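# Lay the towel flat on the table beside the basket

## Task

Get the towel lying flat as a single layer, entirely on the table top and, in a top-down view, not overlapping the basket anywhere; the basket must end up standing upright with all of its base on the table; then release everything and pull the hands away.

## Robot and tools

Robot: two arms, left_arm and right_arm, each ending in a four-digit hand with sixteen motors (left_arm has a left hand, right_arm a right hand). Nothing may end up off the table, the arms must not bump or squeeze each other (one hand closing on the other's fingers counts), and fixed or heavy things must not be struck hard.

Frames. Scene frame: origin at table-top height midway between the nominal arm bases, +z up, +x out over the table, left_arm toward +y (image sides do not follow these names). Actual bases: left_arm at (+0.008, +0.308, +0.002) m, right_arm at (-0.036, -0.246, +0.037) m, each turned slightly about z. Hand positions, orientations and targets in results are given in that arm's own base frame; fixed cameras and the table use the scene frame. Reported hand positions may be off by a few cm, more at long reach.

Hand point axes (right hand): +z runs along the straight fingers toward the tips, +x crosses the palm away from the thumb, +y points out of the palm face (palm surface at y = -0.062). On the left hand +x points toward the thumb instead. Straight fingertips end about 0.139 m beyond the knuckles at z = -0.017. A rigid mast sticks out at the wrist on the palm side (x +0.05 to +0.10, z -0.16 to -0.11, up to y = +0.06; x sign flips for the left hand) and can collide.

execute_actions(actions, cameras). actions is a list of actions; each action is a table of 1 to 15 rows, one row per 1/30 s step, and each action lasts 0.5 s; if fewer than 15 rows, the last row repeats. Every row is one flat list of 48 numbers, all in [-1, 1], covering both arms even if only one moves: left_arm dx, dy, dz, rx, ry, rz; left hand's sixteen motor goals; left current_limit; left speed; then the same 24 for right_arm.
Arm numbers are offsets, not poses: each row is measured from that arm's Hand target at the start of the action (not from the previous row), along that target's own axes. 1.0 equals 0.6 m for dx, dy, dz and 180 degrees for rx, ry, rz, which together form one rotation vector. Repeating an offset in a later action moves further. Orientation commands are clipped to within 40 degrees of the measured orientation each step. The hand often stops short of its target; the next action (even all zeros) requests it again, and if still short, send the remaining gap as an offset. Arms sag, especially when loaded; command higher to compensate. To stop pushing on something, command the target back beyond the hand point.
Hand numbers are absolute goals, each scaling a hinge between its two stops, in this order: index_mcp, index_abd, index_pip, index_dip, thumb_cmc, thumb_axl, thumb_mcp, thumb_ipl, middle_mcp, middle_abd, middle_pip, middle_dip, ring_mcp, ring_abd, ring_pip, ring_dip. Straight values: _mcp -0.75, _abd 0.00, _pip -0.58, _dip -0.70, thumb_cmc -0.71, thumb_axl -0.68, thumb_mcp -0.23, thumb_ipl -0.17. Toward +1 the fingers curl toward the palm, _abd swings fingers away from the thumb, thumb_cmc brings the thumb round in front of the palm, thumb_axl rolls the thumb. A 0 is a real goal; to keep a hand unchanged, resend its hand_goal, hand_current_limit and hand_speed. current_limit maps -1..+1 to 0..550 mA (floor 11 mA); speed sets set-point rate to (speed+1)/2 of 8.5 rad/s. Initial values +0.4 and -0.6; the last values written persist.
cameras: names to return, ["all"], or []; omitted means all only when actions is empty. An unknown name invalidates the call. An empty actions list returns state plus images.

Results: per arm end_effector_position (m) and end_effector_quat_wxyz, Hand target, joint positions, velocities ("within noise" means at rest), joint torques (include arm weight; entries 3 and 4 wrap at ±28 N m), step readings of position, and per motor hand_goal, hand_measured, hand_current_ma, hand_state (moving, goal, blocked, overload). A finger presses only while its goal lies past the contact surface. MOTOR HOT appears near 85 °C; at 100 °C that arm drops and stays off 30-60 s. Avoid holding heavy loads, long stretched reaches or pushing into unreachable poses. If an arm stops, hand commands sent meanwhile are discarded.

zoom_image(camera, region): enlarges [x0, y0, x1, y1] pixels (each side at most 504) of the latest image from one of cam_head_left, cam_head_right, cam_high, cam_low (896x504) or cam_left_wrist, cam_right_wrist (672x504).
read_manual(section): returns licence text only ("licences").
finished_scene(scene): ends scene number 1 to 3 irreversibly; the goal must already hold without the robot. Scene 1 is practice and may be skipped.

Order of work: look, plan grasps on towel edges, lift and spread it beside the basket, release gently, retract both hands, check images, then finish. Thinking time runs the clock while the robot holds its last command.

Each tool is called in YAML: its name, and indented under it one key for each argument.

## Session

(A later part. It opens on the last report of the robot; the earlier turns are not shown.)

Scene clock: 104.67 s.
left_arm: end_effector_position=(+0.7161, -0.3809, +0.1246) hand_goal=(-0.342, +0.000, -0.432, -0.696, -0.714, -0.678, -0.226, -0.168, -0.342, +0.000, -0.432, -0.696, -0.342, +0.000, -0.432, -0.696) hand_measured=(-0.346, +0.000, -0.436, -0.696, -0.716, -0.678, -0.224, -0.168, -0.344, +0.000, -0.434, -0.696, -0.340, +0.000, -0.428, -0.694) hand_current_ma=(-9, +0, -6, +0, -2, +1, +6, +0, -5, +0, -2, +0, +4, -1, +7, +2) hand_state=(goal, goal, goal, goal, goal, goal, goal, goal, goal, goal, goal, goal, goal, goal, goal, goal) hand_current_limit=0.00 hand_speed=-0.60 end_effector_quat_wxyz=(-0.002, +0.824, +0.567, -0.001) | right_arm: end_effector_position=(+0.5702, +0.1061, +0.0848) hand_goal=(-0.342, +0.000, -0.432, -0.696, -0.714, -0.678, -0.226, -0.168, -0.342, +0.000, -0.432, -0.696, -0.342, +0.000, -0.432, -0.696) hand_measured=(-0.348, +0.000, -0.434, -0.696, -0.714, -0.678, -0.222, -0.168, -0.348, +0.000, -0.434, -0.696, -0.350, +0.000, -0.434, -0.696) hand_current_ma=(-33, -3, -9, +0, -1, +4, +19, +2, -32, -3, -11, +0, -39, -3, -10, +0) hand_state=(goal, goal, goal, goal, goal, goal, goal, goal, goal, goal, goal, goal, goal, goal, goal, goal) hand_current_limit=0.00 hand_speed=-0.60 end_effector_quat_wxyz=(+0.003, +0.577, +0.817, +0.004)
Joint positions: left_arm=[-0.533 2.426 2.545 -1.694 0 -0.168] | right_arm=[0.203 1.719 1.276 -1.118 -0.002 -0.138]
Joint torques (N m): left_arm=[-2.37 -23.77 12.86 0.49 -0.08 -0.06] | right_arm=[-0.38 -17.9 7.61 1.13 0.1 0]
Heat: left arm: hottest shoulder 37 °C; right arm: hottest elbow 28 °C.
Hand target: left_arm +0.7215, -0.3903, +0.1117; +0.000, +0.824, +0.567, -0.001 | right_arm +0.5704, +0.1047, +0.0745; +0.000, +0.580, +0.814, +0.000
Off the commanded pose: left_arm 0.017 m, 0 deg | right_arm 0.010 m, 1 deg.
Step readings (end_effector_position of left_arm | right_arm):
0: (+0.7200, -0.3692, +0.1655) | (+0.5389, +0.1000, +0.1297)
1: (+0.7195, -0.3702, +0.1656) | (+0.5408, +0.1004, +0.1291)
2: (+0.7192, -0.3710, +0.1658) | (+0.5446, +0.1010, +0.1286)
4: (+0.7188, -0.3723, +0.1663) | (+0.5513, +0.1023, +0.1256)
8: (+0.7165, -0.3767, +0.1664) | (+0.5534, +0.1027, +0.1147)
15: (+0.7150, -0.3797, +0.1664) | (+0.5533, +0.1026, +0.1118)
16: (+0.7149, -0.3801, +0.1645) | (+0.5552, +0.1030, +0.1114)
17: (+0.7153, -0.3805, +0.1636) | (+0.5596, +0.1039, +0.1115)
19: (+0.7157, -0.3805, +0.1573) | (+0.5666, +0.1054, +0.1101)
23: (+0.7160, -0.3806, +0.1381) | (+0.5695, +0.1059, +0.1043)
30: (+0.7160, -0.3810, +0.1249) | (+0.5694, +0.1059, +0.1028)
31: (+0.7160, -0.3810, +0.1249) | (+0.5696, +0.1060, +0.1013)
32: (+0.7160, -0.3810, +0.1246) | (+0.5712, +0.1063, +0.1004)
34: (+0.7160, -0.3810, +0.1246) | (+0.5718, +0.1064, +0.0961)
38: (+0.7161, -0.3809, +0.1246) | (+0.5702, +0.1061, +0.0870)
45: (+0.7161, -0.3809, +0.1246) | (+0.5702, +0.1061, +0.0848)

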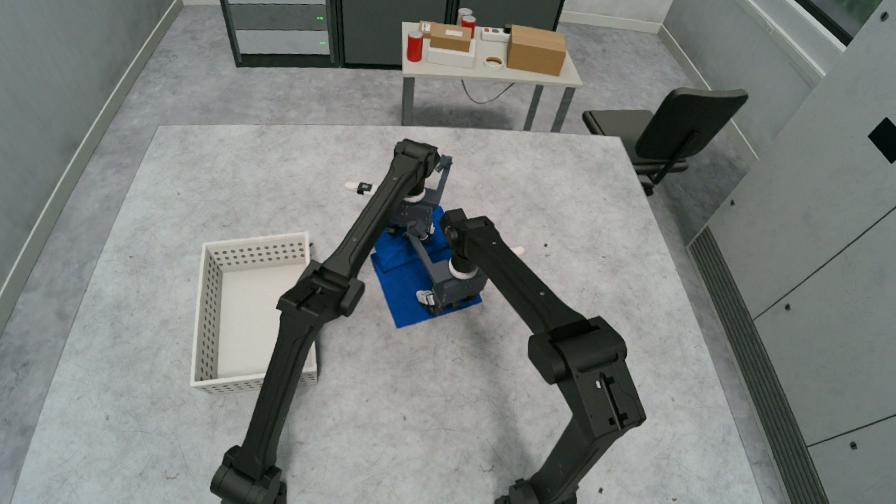

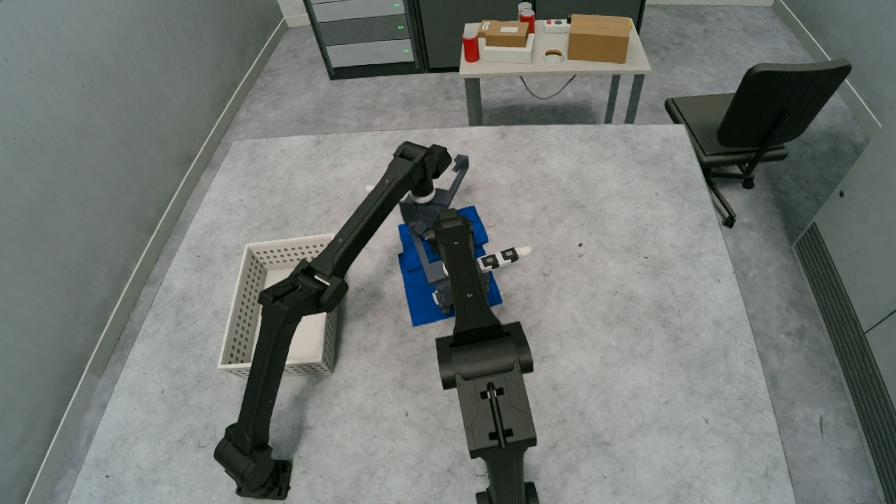

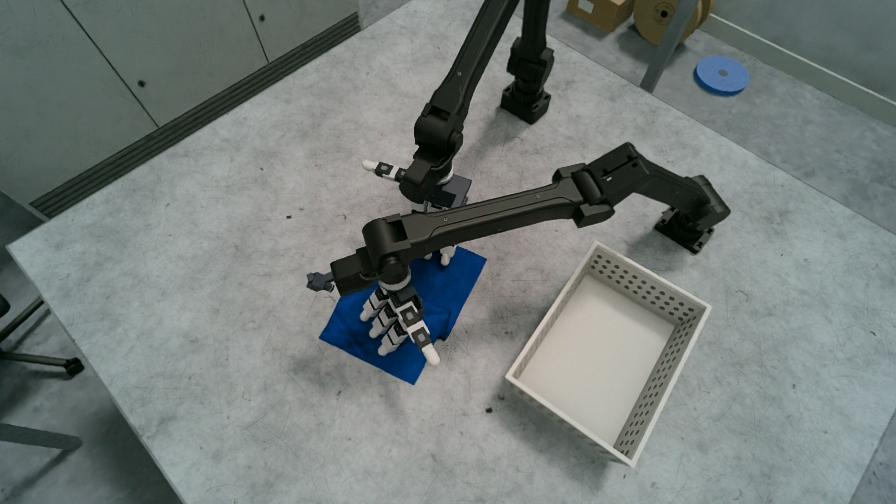

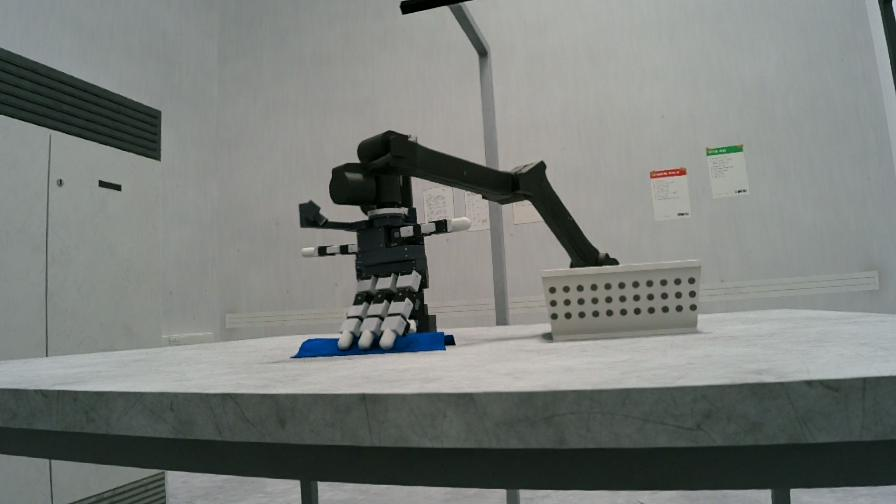

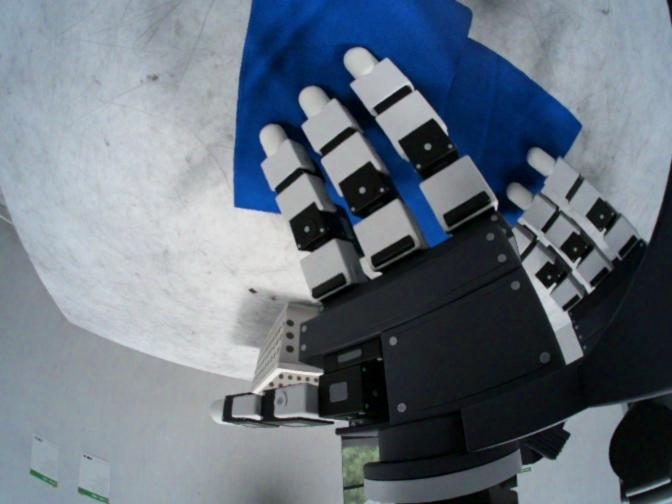

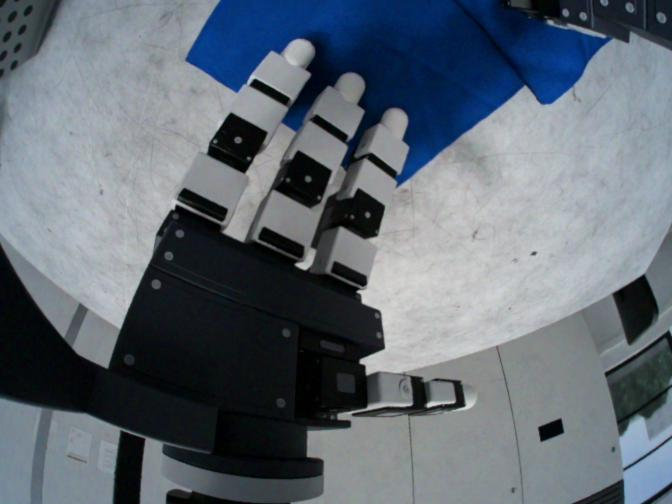

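execute_actions:
  actions:
    - [[0,0,0.04,0,0,0,-0.342,0,-0.431,-0.696,-0.714,-0.678,-0.226,-0.168,-0.342,0,-0.431,-0.696,-0.342,0,-0.431,-0.696,0,-0.6,0,0,0.04,0,0,0,-0.342,0,-0.431,-0.696,-0.714,-0.678,-0.226,-0.168,-0.342,0,-0.431,-0.696,-0.342,0,-0.431,-0.696,0,-0.6]]
    - [[0,0,0.03,0,0,0,-0.342,0,-0.431,-0.696,-0.714,-0.678,-0.226,-0.168,-0.342,0,-0.431,-0.696,-0.342,0,-0.431,-0.696,0,-0.6,0,0,0.04,0,0,0,-0.342,0,-0.431,-0.696,-0.714,-0.678,-0.226,-0.168,-0.342,0,-0.431,-0.696,-0.342,0,-0.431,-0.696,0,-0.6]]
    - [[0,0,0.0,0,0,0,-0.342,0,-0.431,-0.696,-0.714,-0.678,-0.226,-0.168,-0.342,0,-0.431,-0.696,-0.342,0,-0.431,-0.696,0,-0.6,0,-0.05,0,0,0,0,-0.342,0,-0.431,-0.696,-0.714,-0.678,-0.226,-0.168,-0.342,0,-0.431,-0.696,-0.342,0,-0.431,-0.696,0,-0.6]]
    - [[0,0,0.0,0,0,0,-0.342,0,-0.431,-0.696,-0.714,-0.678,-0.226,-0.168,-0.342,0,-0.431,-0.696,-0.342,0,-0.431,-0.696,0,-0.6,0,-0.05,0,0,0,0,-0.342,0,-0.431,-0.696,-0.714,-0.678,-0.226,-0.168,-0.342,0,-0.431,-0.696,-0.342,0,-0.431,-0.696,0,-0.6]]
  cameras: ["cam_head_left","cam_high","cam_low","cam_left_wrist","cam_right_wrist"]

Scene clock: 123.33 s.
left_arm: end_effector_position=(+0.7284, -0.3878, +0.1187) hand_goal=(-0.342, +0.000, -0.432, -0.696, -0.714, -0.678, -0.226, -0.168, -0.342, +0.000, -0.432, -0.696, -0.342, +0.000, -0.432, -0.696) hand_measured=(-0.332, +0.000, -0.424, -0.692, -0.716, -0.678, -0.224, -0.168, -0.332, +0.000, -0.424, -0.694, -0.330, -0.002, -0.424, -0.692) hand_current_ma=(+24, +0, +16, +6, -2, +1, +6, +0, +24, +0, +17, +4, +30, -4, +17, +6) hand_state=(goal, goal, goal, goal, goal, goal, goal, goal, goal, goal, goal, goal, goal, goal, goal, goal) hand_current_limit=0.00 hand_speed=-0.60 end_effector_quat_wxyz=(+0.029, +0.822, +0.568, +0.013) | right_arm: end_effector_position=(+0.5327, +0.0927, +0.0597) hand_goal=(-0.342, +0.000, -0.432, -0.696, -0.714, -0.678, -0.226, -0.168, -0.342, +0.000, -0.432, -0.696, -0.342, +0.000, -0.432, -0.696) hand_measured=(-0.304, -0.002, -0.406, -0.682, -0.714, -0.678, -0.222, -0.168, -0.306, +0.000, -0.404, -0.682, -0.302, +0.000, -0.412, -0.682) hand_current_ma=(+194, -6, +122, +68, +2, +4, +20, +2, +184, -2, +139, +68, +205, -2, +100, +65) hand_state=(blocked, goal, blocked, goal, goal, goal, goal, goal, blocked, goal, blocked, goal, blocked, goal, blocked, goal) hand_current_limit=0.00 hand_speed=-0.60 end_effector_quat_wxyz=(+0.028, +0.581, +0.813, +0.030)
Joint positions: left_arm=[-0.533 2.405 2.473 -1.575 0 -0.172] | right_arm=[0.193 1.628 1.06 -0.921 -0.002 -0.138]
Joint torques (N m): left_arm=[-2.08 -23.65 6.95 0.62 -0.08 -0.02] | right_arm=[-1.03 -14.04 5.18 0.14 0.07 -0.15]
Heat: left arm: hottest shoulder 37 °C; right arm: hottest elbow 28 °C.
Hand target: left_arm +0.7216, -0.3904, +0.0698; +0.000, +0.824, +0.567, -0.001 | right_arm +0.5137, +0.0851, +0.0263; +0.000, +0.580, +0.814, +0.000
Off the commanded pose: left_arm 0.049 m, 4 deg | right_arm 0.039 m, 5 deg.
Step readings (end_effector_position of left_arm | right_arm):
0: (+0.7161, -0.3809, +0.1246) | (+0.5702, +0.1061, +0.0848)
1: (+0.7173, -0.3817, +0.1219) | (+0.5705, +0.1062, +0.0830)
2: (+0.7198, -0.3830, +0.1213) | (+0.5726, +0.1066, +0.0818)
4: (+0.7231, -0.3850, +0.1204) | (+0.5731, +0.1067, +0.0758)
8: (+0.7253, -0.3863, +0.1208) | (+0.5723, +0.1064, +0.0699)
15: (+0.7254, -0.3864, +0.1209) | (+0.5723, +0.1064, +0.0699)
16: (+0.7257, -0.3865, +0.1180) | (+0.5727, +0.1065, +0.0685)
17: (+0.7260, -0.3867, +0.1188) | (+0.5744, +0.1068, +0.0676)
19: (+0.7266, -0.3869, +0.1188) | (+0.5760, +0.1072, +0.0670)
23: (+0.7281, -0.3877, +0.1185) | (+0.5776, +0.1074, +0.0672)
30: (+0.7282, -0.3877, +0.1186) | (+0.5778, +0.1075, +0.0672)
31: (+0.7282, -0.3877, +0.1186) | (+0.5744, +0.1066, +0.0644)
32: (+0.7283, -0.3878, +0.1186) | (+0.5712, +0.1057, +0.0640)
34: (+0.7284, -0.3878, +0.1187) | (+0.5637, +0.1039, +0.0623)
38: (+0.7284, -0.3878, +0.1187) | (+0.5604, +0.1030, +0.0618)
45: (+0.7284, -0.3878, +0.1187) | (+0.5604, +0.1030, +0.0618)
46: (+0.7284, -0.3878, +0.1187) | (+0.5572, +0.1017, +0.0598)
47: (+0.7284, -0.3878, +0.1187) | (+0.5541, +0.0996, +0.0603)
49: (+0.7284, -0.3878, +0.1187) | (+0.5424, +0.0957, +0.0601)
53: (+0.7284, -0.3878, +0.1187) | (+0.5327, +0.0927, +0.0597)
60: (+0.7284, -0.3878, +0.1187) | (+0.5327, +0.0927, +0.0597)
Images, in order (width x height): cam_head_left 896x504, cam_high 896x504, cam_low 896x504, cam_left_wrist 672x504, cam_right_wrist 672x504.

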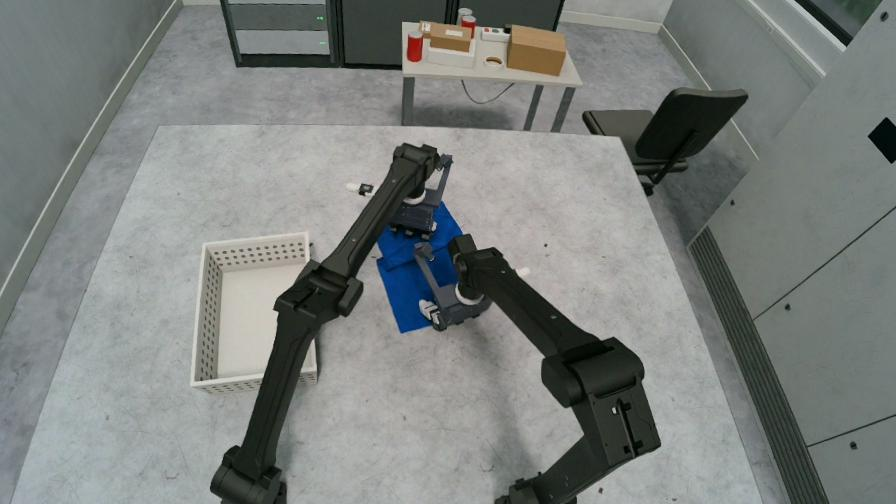

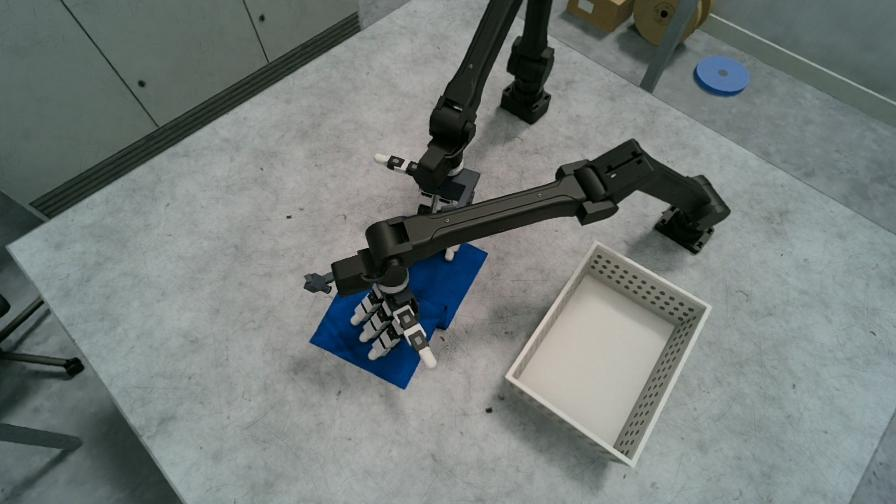

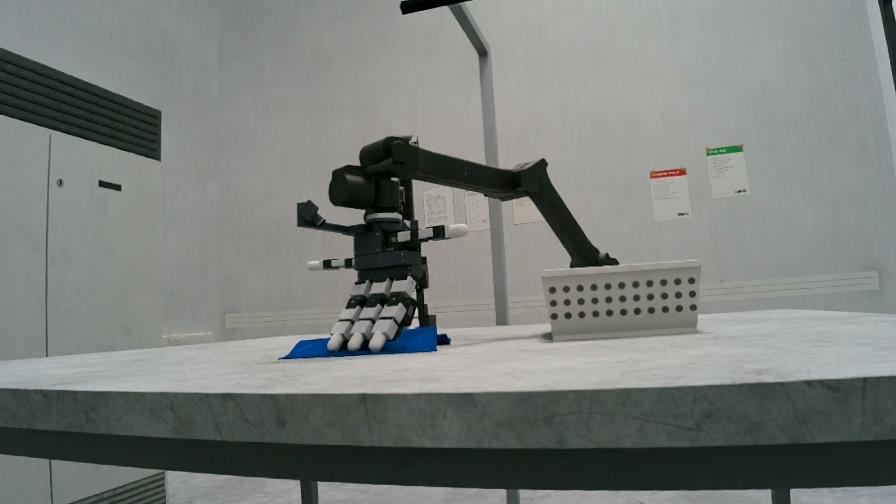

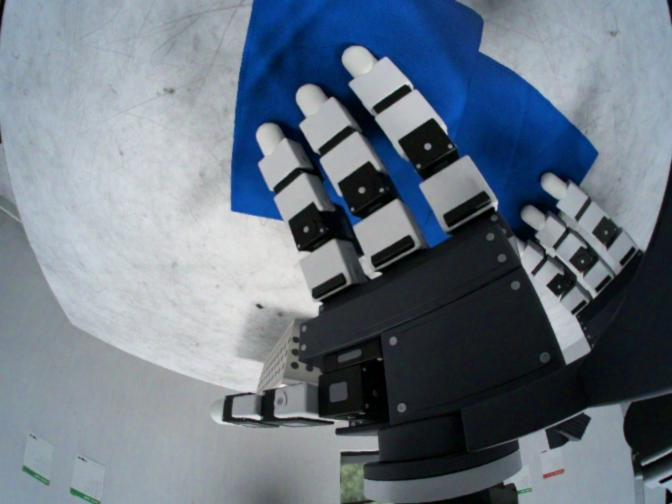

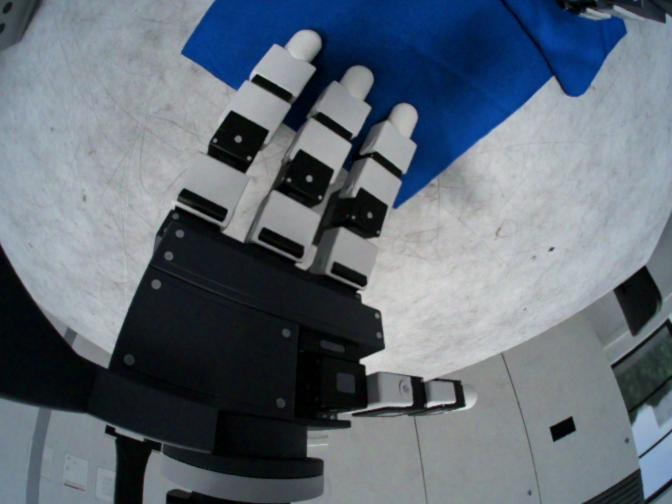

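execute_actions:
  actions:
    - [[0,0,0.0,0,0,0,-0.342,0,-0.431,-0.696,-0.714,-0.678,-0.226,-0.168,-0.342,0,-0.431,-0.696,-0.342,0,-0.431,-0.696,0,-0.6,0,-0.05,0,0,0,0,-0.342,0,-0.431,-0.696,-0.714,-0.678,-0.226,-0.168,-0.342,0,-0.431,-0.696,-0.342,0,-0.431,-0.696,0,-0.6]]
    - [[0,0,0.0,0,0,0,-0.342,0,-0.431,-0.696,-0.714,-0.678,-0.226,-0.168,-0.342,0,-0.431,-0.696,-0.342,0,-0.431,-0.696,0,-0.6,0,-0.05,0,0,0,0,-0.342,0,-0.431,-0.696,-0.714,-0.678,-0.226,-0.168,-0.342,0,-0.431,-0.696,-0.342,0,-0.431,-0.696,0,-0.6]]
  cameras: ["cam_head_left","cam_high","cam_low","cam_left_wrist","cam_right_wrist"]

Scene clock: 135.67 s.
left_arm: end_effector_position=(+0.7284, -0.3878, +0.1187) hand_goal=(-0.342, +0.000, -0.432, -0.696, -0.714, -0.678, -0.226, -0.168, -0.342, +0.000, -0.432, -0.696, -0.342, +0.000, -0.432, -0.696) hand_measured=(-0.332, +0.000, -0.424, -0.692, -0.716, -0.678, -0.224, -0.168, -0.332, +0.000, -0.424, -0.694, -0.330, -0.002, -0.424, -0.692) hand_current_ma=(+24, +0, +16, +6, -2, +1, +6, +0, +24, +0, +17, +4, +30, -4, +17, +6) hand_state=(goal, goal, goal, goal, goal, goal, goal, goal, goal, goal, goal, goal, goal, goal, goal, goal) hand_current_limit=0.00 hand_speed=-0.60 end_effector_quat_wxyz=(+0.029, +0.822, +0.568, +0.013) | right_arm: end_effector_position=(+0.4784, +0.0731, +0.0571) hand_goal=(-0.342, +0.000, -0.432, -0.696, -0.714, -0.678, -0.226, -0.168, -0.342, +0.000, -0.432, -0.696, -0.342, +0.000, -0.432, -0.696) hand_measured=(-0.300, -0.002, -0.404, -0.680, -0.714, -0.678, -0.222, -0.168, -0.302, +0.000, -0.400, -0.680, -0.296, +0.000, -0.408, -0.680) hand_current_ma=(+221, -6, +137, +77, +2, +4, +20, +2, +211, -2, +158, +77, +239, -2, +115, +74) hand_state=(blocked, goal, blocked, goal, goal, goal, goal, goal, blocked, goal, blocked, goal, blocked, goal, blocked, goal) hand_current_limit=0.00 hand_speed=-0.60 end_effector_quat_wxyz=(+0.030, +0.580, +0.813, +0.032)
Joint positions: left_arm=[-0.533 2.405 2.473 -1.575 0 -0.172] | right_arm=[0.17 1.494 0.889 -0.877 -0.002 -0.162]
Joint torques (N m): left_arm=[-2.55 -23.53 6.98 0.61 -0.08 -0.03] | right_arm=[-1.03 -11.46 5.09 -0.24 0.08 -0.14]
Heat: left arm: hottest shoulder 37 °C; right arm: hottest elbow 27 °C.
Hand target: left_arm +0.7216, -0.3904, +0.0698; +0.000, +0.824, +0.567, -0.001 | right_arm +0.4571, +0.0656, +0.0264; +0.000, +0.580, +0.814, +0.000
Off the commanded pose: left_arm 0.049 m, 4 deg | right_arm 0.038 m, 5 deg.
Step readings (end_effector_position of left_arm | right_arm):
0: (+0.7284, -0.3878, +0.1187) | (+0.5327, +0.0927, +0.0597)
1: (+0.7284, -0.3878, +0.1187) | (+0.5294, +0.0918, +0.0576)
2: (+0.7284, -0.3878, +0.1187) | (+0.5263, +0.0909, +0.0580)
4: (+0.7284, -0.3878, +0.1187) | (+0.5153, +0.0871, +0.0587)
8: (+0.7284, -0.3878, +0.1187) | (+0.5057, +0.0829, +0.0584)
15: (+0.7284, -0.3878, +0.1187) | (+0.5057, +0.0829, +0.0584)
16: (+0.7284, -0.3878, +0.1187) | (+0.5021, +0.0822, +0.0562)
17: (+0.7284, -0.3878, +0.1187) | (+0.4989, +0.0812, +0.0564)
19: (+0.7284, -0.3878, +0.1187) | (+0.4882, +0.0774, +0.0575)
23: (+0.7284, -0.3878, +0.1187) | (+0.4784, +0.0729, +0.0571)
30: (+0.7284, -0.3878, +0.1187) | (+0.4784, +0.0731, +0.0571)
Images, in order (width x height): cam_head_left 896x504, cam_high 896x504, cam_low 896x504, cam_left_wrist 672x504, cam_right_wrist 672x504.

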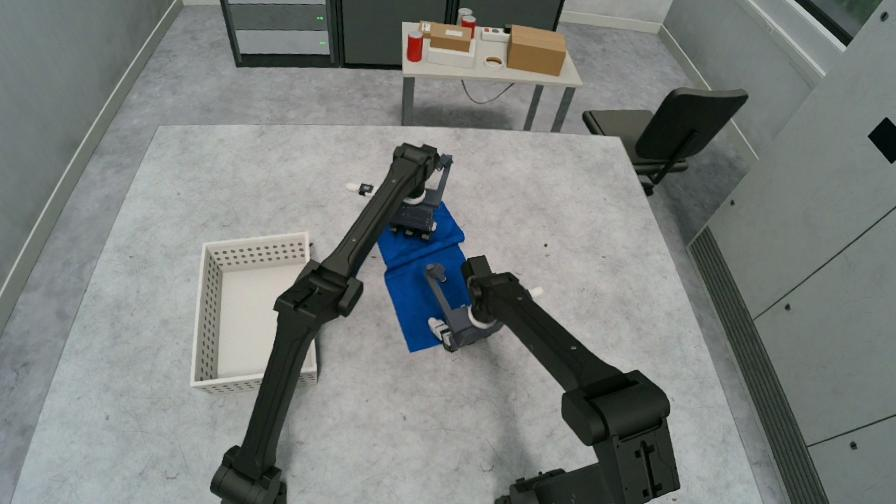

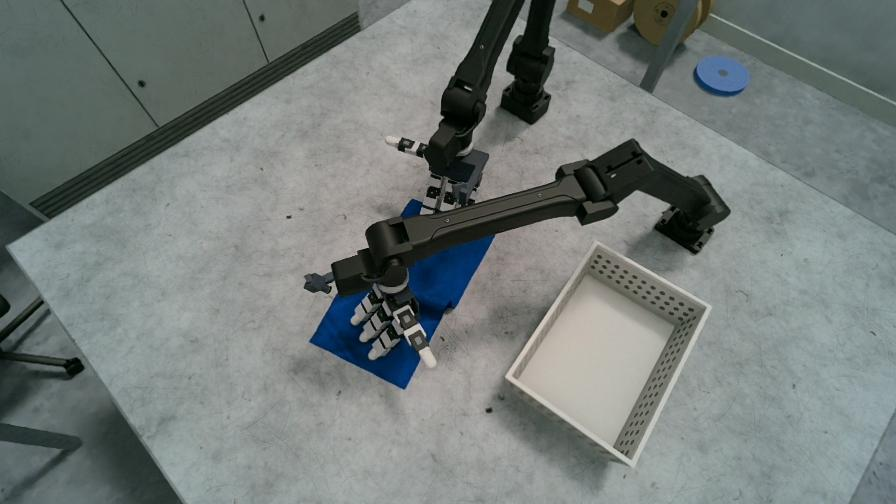

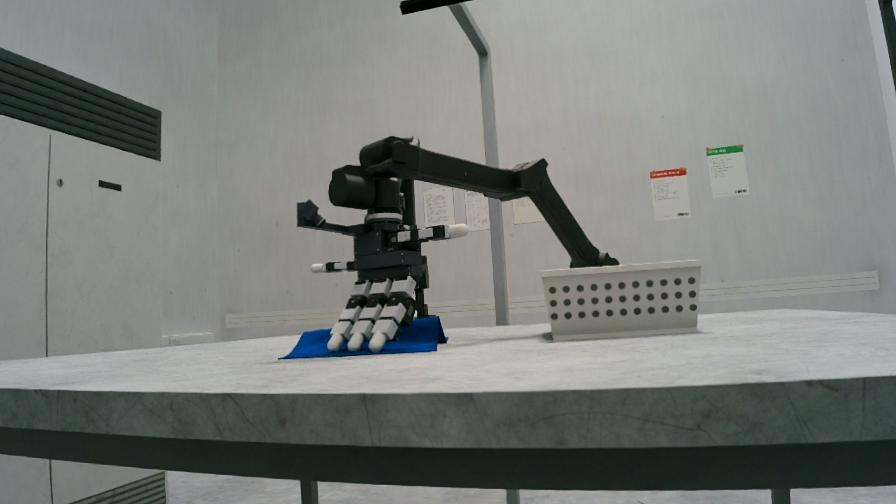

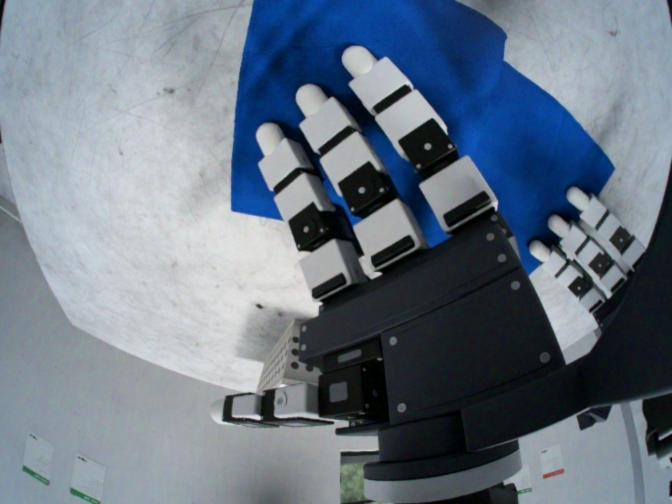

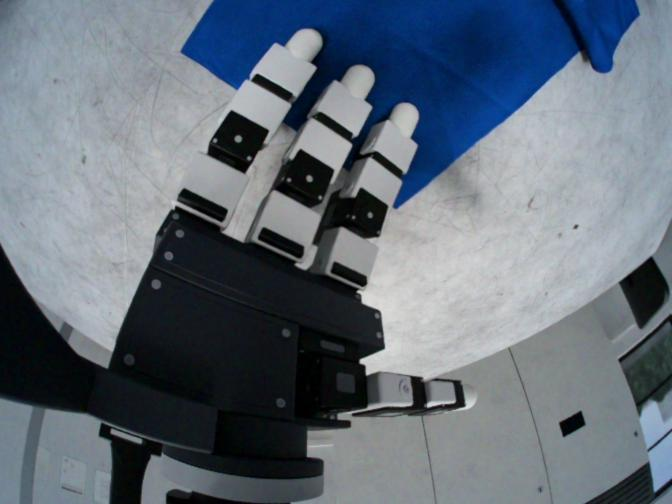

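execute_actions:
  actions:
    - [[0,0,0.0,0,0,0,-0.342,0,-0.431,-0.696,-0.714,-0.678,-0.226,-0.168,-0.342,0,-0.431,-0.696,-0.342,0,-0.431,-0.696,0,-0.6,0,-0.05,0,0,0,0,-0.342,0,-0.431,-0.696,-0.714,-0.678,-0.226,-0.168,-0.342,0,-0.431,-0.696,-0.342,0,-0.431,-0.696,0,-0.6]]
    - [[0,0,0.0,0,0,0,-0.342,0,-0.431,-0.696,-0.714,-0.678,-0.226,-0.168,-0.342,0,-0.431,-0.696,-0.342,0,-0.431,-0.696,0,-0.6,0,-0.05,0,0,0,0,-0.342,0,-0.431,-0.696,-0.714,-0.678,-0.226,-0.168,-0.342,0,-0.431,-0.696,-0.342,0,-0.431,-0.696,0,-0.6]]
  cameras: ["cam_head_left","cam_high","cam_low","cam_left_wrist","cam_right_wrist"]

Scene clock: 142.80 s.
left_arm: end_effector_position=(+0.7284, -0.3878, +0.1187) hand_goal=(-0.342, +0.000, -0.432, -0.696, -0.714, -0.678, -0.226, -0.168, -0.342, +0.000, -0.432, -0.696, -0.342, +0.000, -0.432, -0.696) hand_measured=(-0.332, +0.000, -0.424, -0.692, -0.716, -0.678, -0.224, -0.168, -0.332, +0.000, -0.424, -0.694, -0.330, -0.002, -0.424, -0.692) hand_current_ma=(+24, +0, +16, +6, -2, +1, +6, +0, +24, +0, +17, +4, +30, -4, +17, +6) hand_state=(goal, goal, goal, goal, goal, goal, goal, goal, goal, goal, goal, goal, goal, goal, goal, goal) hand_current_limit=0.00 hand_speed=-0.60 end_effector_quat_wxyz=(+0.029, +0.822, +0.568, +0.013) | right_arm: end_effector_position=(+0.4231, +0.0518, +0.0548) hand_goal=(-0.342, +0.000, -0.432, -0.696, -0.714, -0.678, -0.226, -0.168, -0.342, +0.000, -0.432, -0.696, -0.342, +0.000, -0.432, -0.696) hand_measured=(-0.298, -0.002, -0.402, -0.680, -0.714, -0.678, -0.222, -0.168, -0.300, +0.000, -0.398, -0.680, -0.294, +0.000, -0.406, -0.680) hand_current_ma=(+230, -5, +144, +81, +2, +4, +20, +2, +222, -2, +167, +82, +254, -2, +122, +79) hand_state=(blocked, goal, blocked, goal, goal, goal, goal, goal, blocked, goal, blocked, goal, blocked, goal, blocked, goal) hand_current_limit=0.00 hand_speed=-0.60 end_effector_quat_wxyz=(+0.031, +0.582, +0.812, +0.032)
Joint positions: left_arm=[-0.533 2.405 2.473 -1.575 0 -0.172] | right_arm=[0.136 1.35 0.732 -0.862 -0.004 -0.191]
Joint torques (N m): left_arm=[-2.26 -23.53 6.97 0.58 -0.08 -0.05] | right_arm=[-0.91 -8.88 5.01 -0.35 0.11 -0.17]
Heat: left arm: hottest shoulder 37 °C; right arm: hottest elbow 27 °C.
Hand target: left_arm +0.7216, -0.3904, +0.0698; +0.000, +0.824, +0.567, -0.001 | right_arm +0.4003, +0.0459, +0.0264; +0.000, +0.580, +0.814, +0.000
Off the commanded pose: left_arm 0.049 m, 4 deg | right_arm 0.037 m, 5 deg.
Step readings (end_effector_position of left_arm | right_arm):
0: (+0.7284, -0.3878, +0.1187) | (+0.4784, +0.0731, +0.0571)
1: (+0.7284, -0.3878, +0.1187) | (+0.4748, +0.0721, +0.0551)
2: (+0.7284, -0.3878, +0.1187) | (+0.4716, +0.0711, +0.0554)
4: (+0.7284, -0.3878, +0.1187) | (+0.4610, +0.0672, +0.0563)
8: (+0.7284, -0.3878, +0.1187) | (+0.4508, +0.0624, +0.0560)
15: (+0.7284, -0.3878, +0.1187) | (+0.4506, +0.0626, +0.0558)
16: (+0.7284, -0.3878, +0.1187) | (+0.4472, +0.0617, +0.0540)
17: (+0.7284, -0.3878, +0.1187) | (+0.4439, +0.0607, +0.0542)
19: (+0.7284, -0.3878, +0.1187) | (+0.4336, +0.0566, +0.0552)
23: (+0.7284, -0.3878, +0.1187) | (+0.4231, +0.0517, +0.0548)
30: (+0.7284, -0.3878, +0.1187) | (+0.4231, +0.0518, +0.0548)
Images, in order (width x height): cam_head_left 896x504, cam_high 896x504, cam_low 896x504, cam_left_wrist 672x504, cam_right_wrist 672x504.

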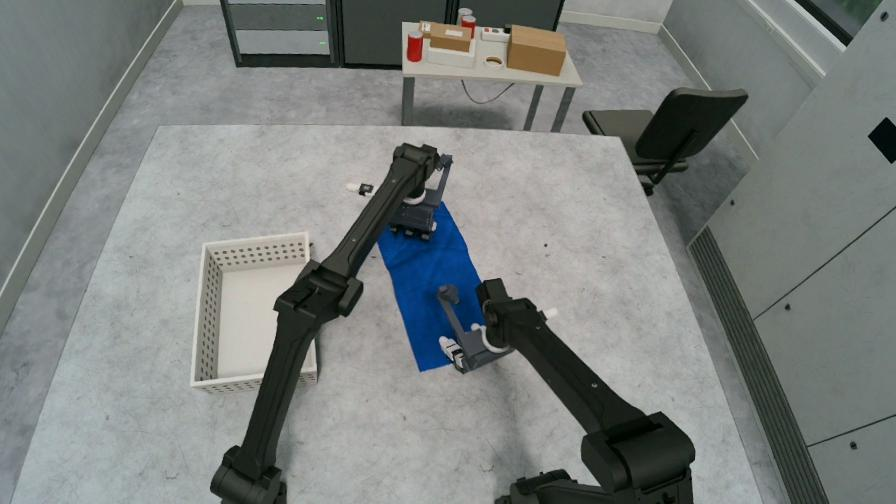

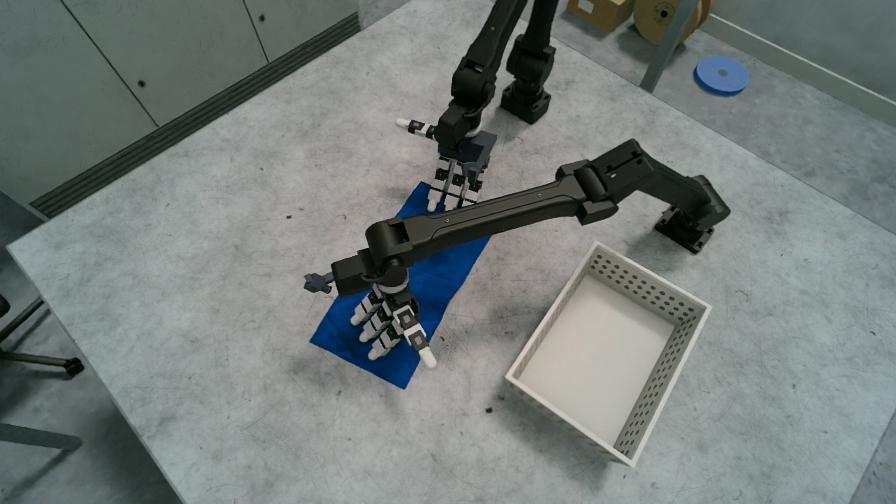

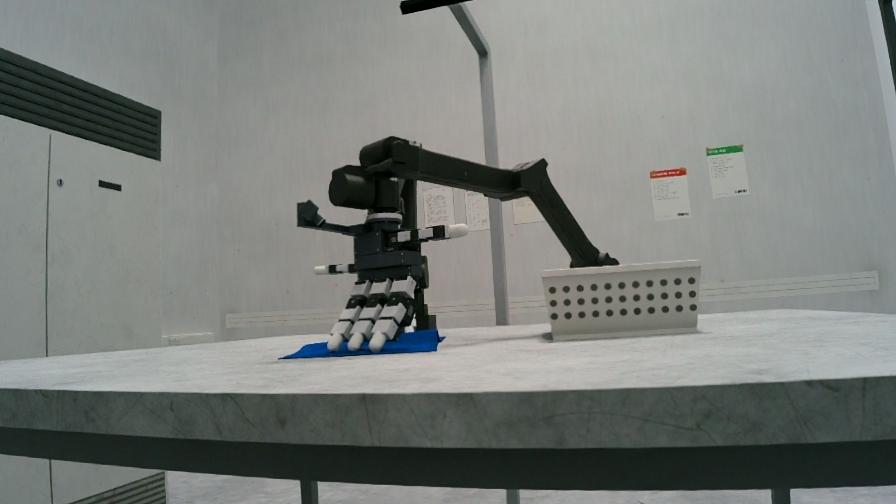

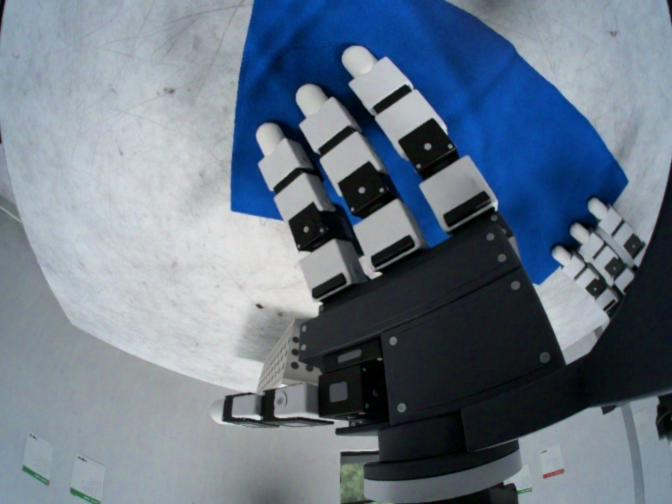

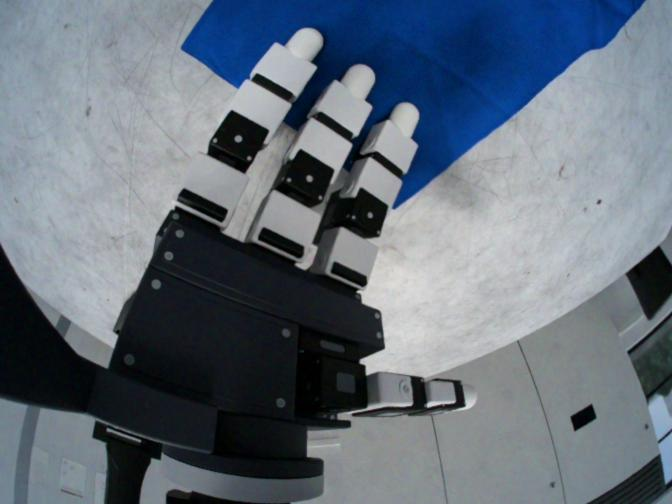

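execute_actions:
  actions:
    - [[0,0,0.0,0,0,0,-0.342,0,-0.431,-0.696,-0.714,-0.678,-0.226,-0.168,-0.342,0,-0.431,-0.696,-0.342,0,-0.431,-0.696,0,-0.6,0,-0.05,0,0,0,0,-0.342,0,-0.431,-0.696,-0.714,-0.678,-0.226,-0.168,-0.342,0,-0.431,-0.696,-0.342,0,-0.431,-0.696,0,-0.6]]
  cameras: ["cam_head_left","cam_high","cam_low","cam_left_wrist","cam_right_wrist"]

zoom_image:
  camera: "cam_low"
  region: [270, 310, 470, 370]

zoom_image:
  camera: "cam_head_left"
  region: [360, 180, 520, 380]

Scene clock: 149.63 s.
left_arm: end_effector_position=(+0.7284, -0.3878, +0.1187) hand_goal=(-0.342, +0.000, -0.432, -0.696, -0.714, -0.678, -0.226, -0.168, -0.342, +0.000, -0.432, -0.696, -0.342, +0.000, -0.432, -0.696) hand_measured=(-0.332, +0.000, -0.424, -0.692, -0.716, -0.678, -0.224, -0.168, -0.332, +0.000, -0.424, -0.694, -0.330, -0.002, -0.424, -0.692) hand_current_ma=(+26, +0, +17, +6, -2, +1, +6, +0, +24, +0, +18, +4, +30, -4, +17, +6) hand_state=(goal, goal, goal, goal, goal, goal, goal, goal, goal, goal, goal, goal, goal, goal, goal, goal) hand_current_limit=0.00 hand_speed=-0.60 end_effector_quat_wxyz=(+0.029, +0.822, +0.568, +0.013) | right_arm: end_effector_position=(+0.3975, +0.0423, +0.0539) hand_goal=(-0.342, +0.000, -0.432, -0.696, -0.714, -0.678, -0.226, -0.168, -0.342, +0.000, -0.432, -0.696, -0.342, +0.000, -0.432, -0.696) hand_measured=(-0.298, -0.002, -0.402, -0.680, -0.714, -0.678, -0.222, -0.168, -0.298, +0.000, -0.396, -0.678, -0.292, +0.000, -0.406, -0.680) hand_current_ma=(+232, -5, +145, +82, +1, +4, +20, +2, +225, -2, +170, +83, +260, -2, +125, +82) hand_state=(blocked, goal, blocked, goal, goal, goal, goal, goal, blocked, goal, blocked, goal, blocked, goal, blocked, goal) hand_current_limit=0.00 hand_speed=-0.60 end_effector_quat_wxyz=(+0.034, +0.581, +0.812, +0.034)
Joint positions: left_arm=[-0.533 2.405 2.473 -1.575 0 -0.172] | right_arm=[0.116 1.276 0.66 -0.859 -0.004 -0.212]
Joint torques (N m): left_arm=[-2.43 -23.47 6.94 0.58 -0.09 -0.01] | right_arm=[-1.08 -8 4.85 -0.65 0.13 -0.17]
Heat: left arm: hottest shoulder 38 °C; right arm: hottest elbow 27 °C.
Hand target: left_arm +0.7216, -0.3904, +0.0698; +0.000, +0.824, +0.567, -0.001 | right_arm +0.3719, +0.0362, +0.0263; +0.000, +0.580, +0.814, +0.000
Off the commanded pose: left_arm 0.049 m, 4 deg | right_arm 0.038 m, 5 deg.
Step readings (end_effector_position of left_arm | right_arm):
0: (+0.7284, -0.3878, +0.1187) | (+0.4231, +0.0518, +0.0548)
1: (+0.7284, -0.3878, +0.1187) | (+0.4198, +0.0510, +0.0530)
2: (+0.7284, -0.3878, +0.1187) | (+0.4164, +0.0498, +0.0531)
4: (+0.7284, -0.3878, +0.1187) | (+0.4068, +0.0458, +0.0543)
8: (+0.7284, -0.3878, +0.1187) | (+0.3975, +0.0422, +0.0539)
15: (+0.7284, -0.3878, +0.1187) | (+0.3975, +0.0423, +0.0539)
Images, in order (width x height): cam_head_left 896x504, cam_high 896x504, cam_low 896x504, cam_left_wrist 672x504, cam_right_wrist 672x504.

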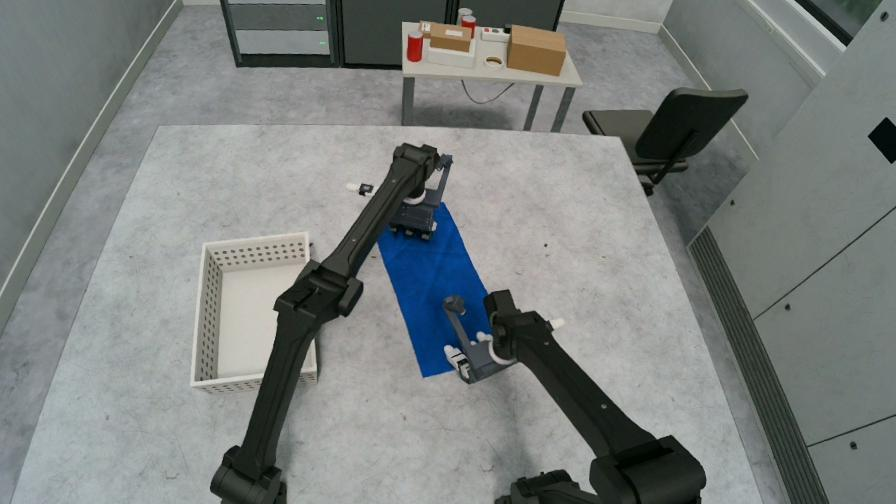

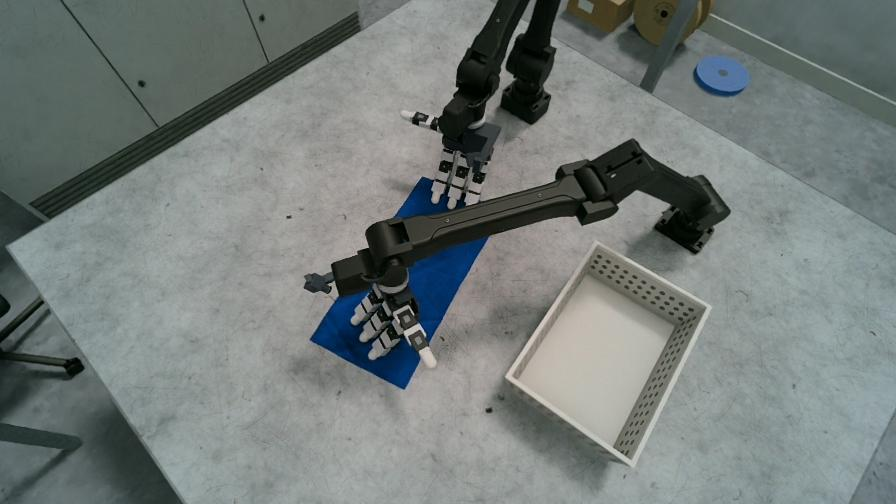

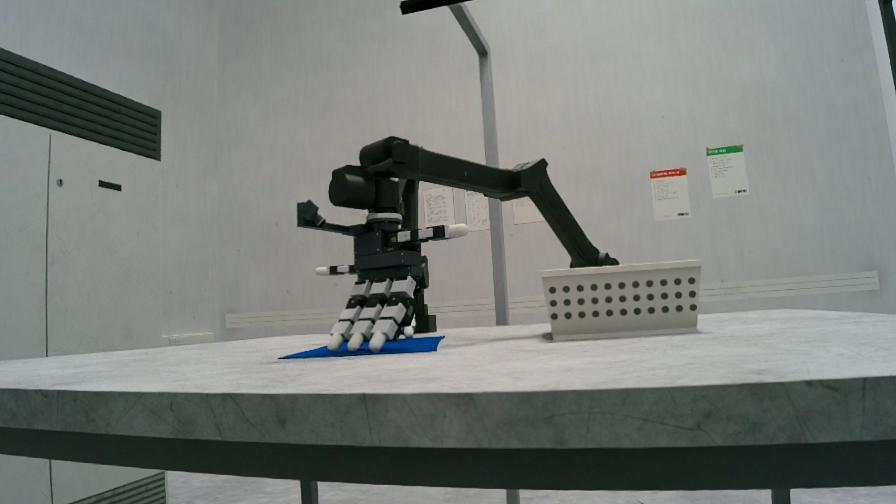

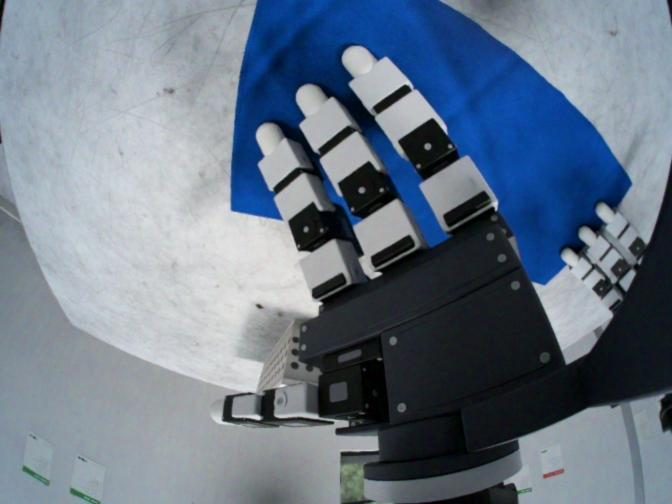

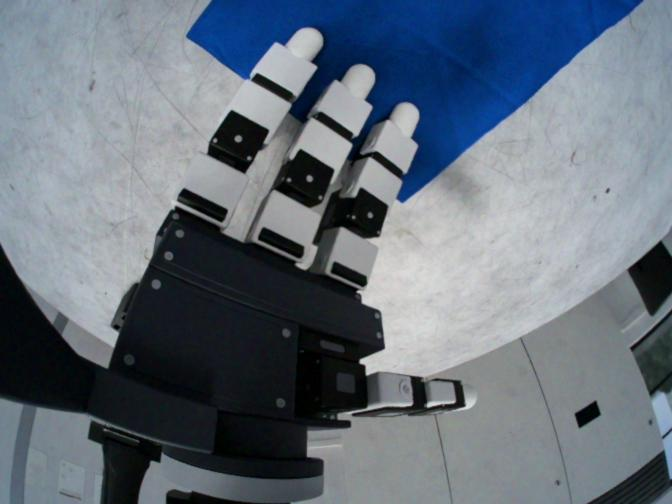

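Scaled by 2.520.

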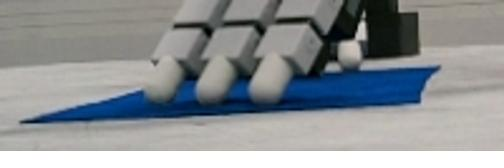

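Scaled by 2.520.

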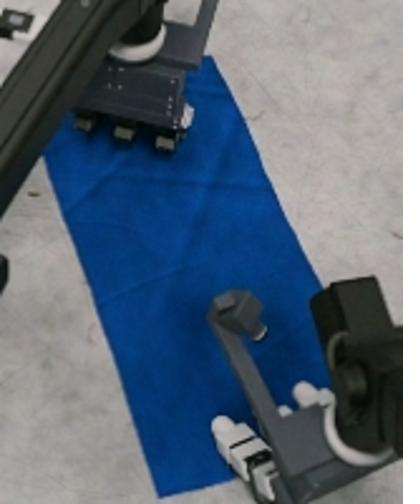

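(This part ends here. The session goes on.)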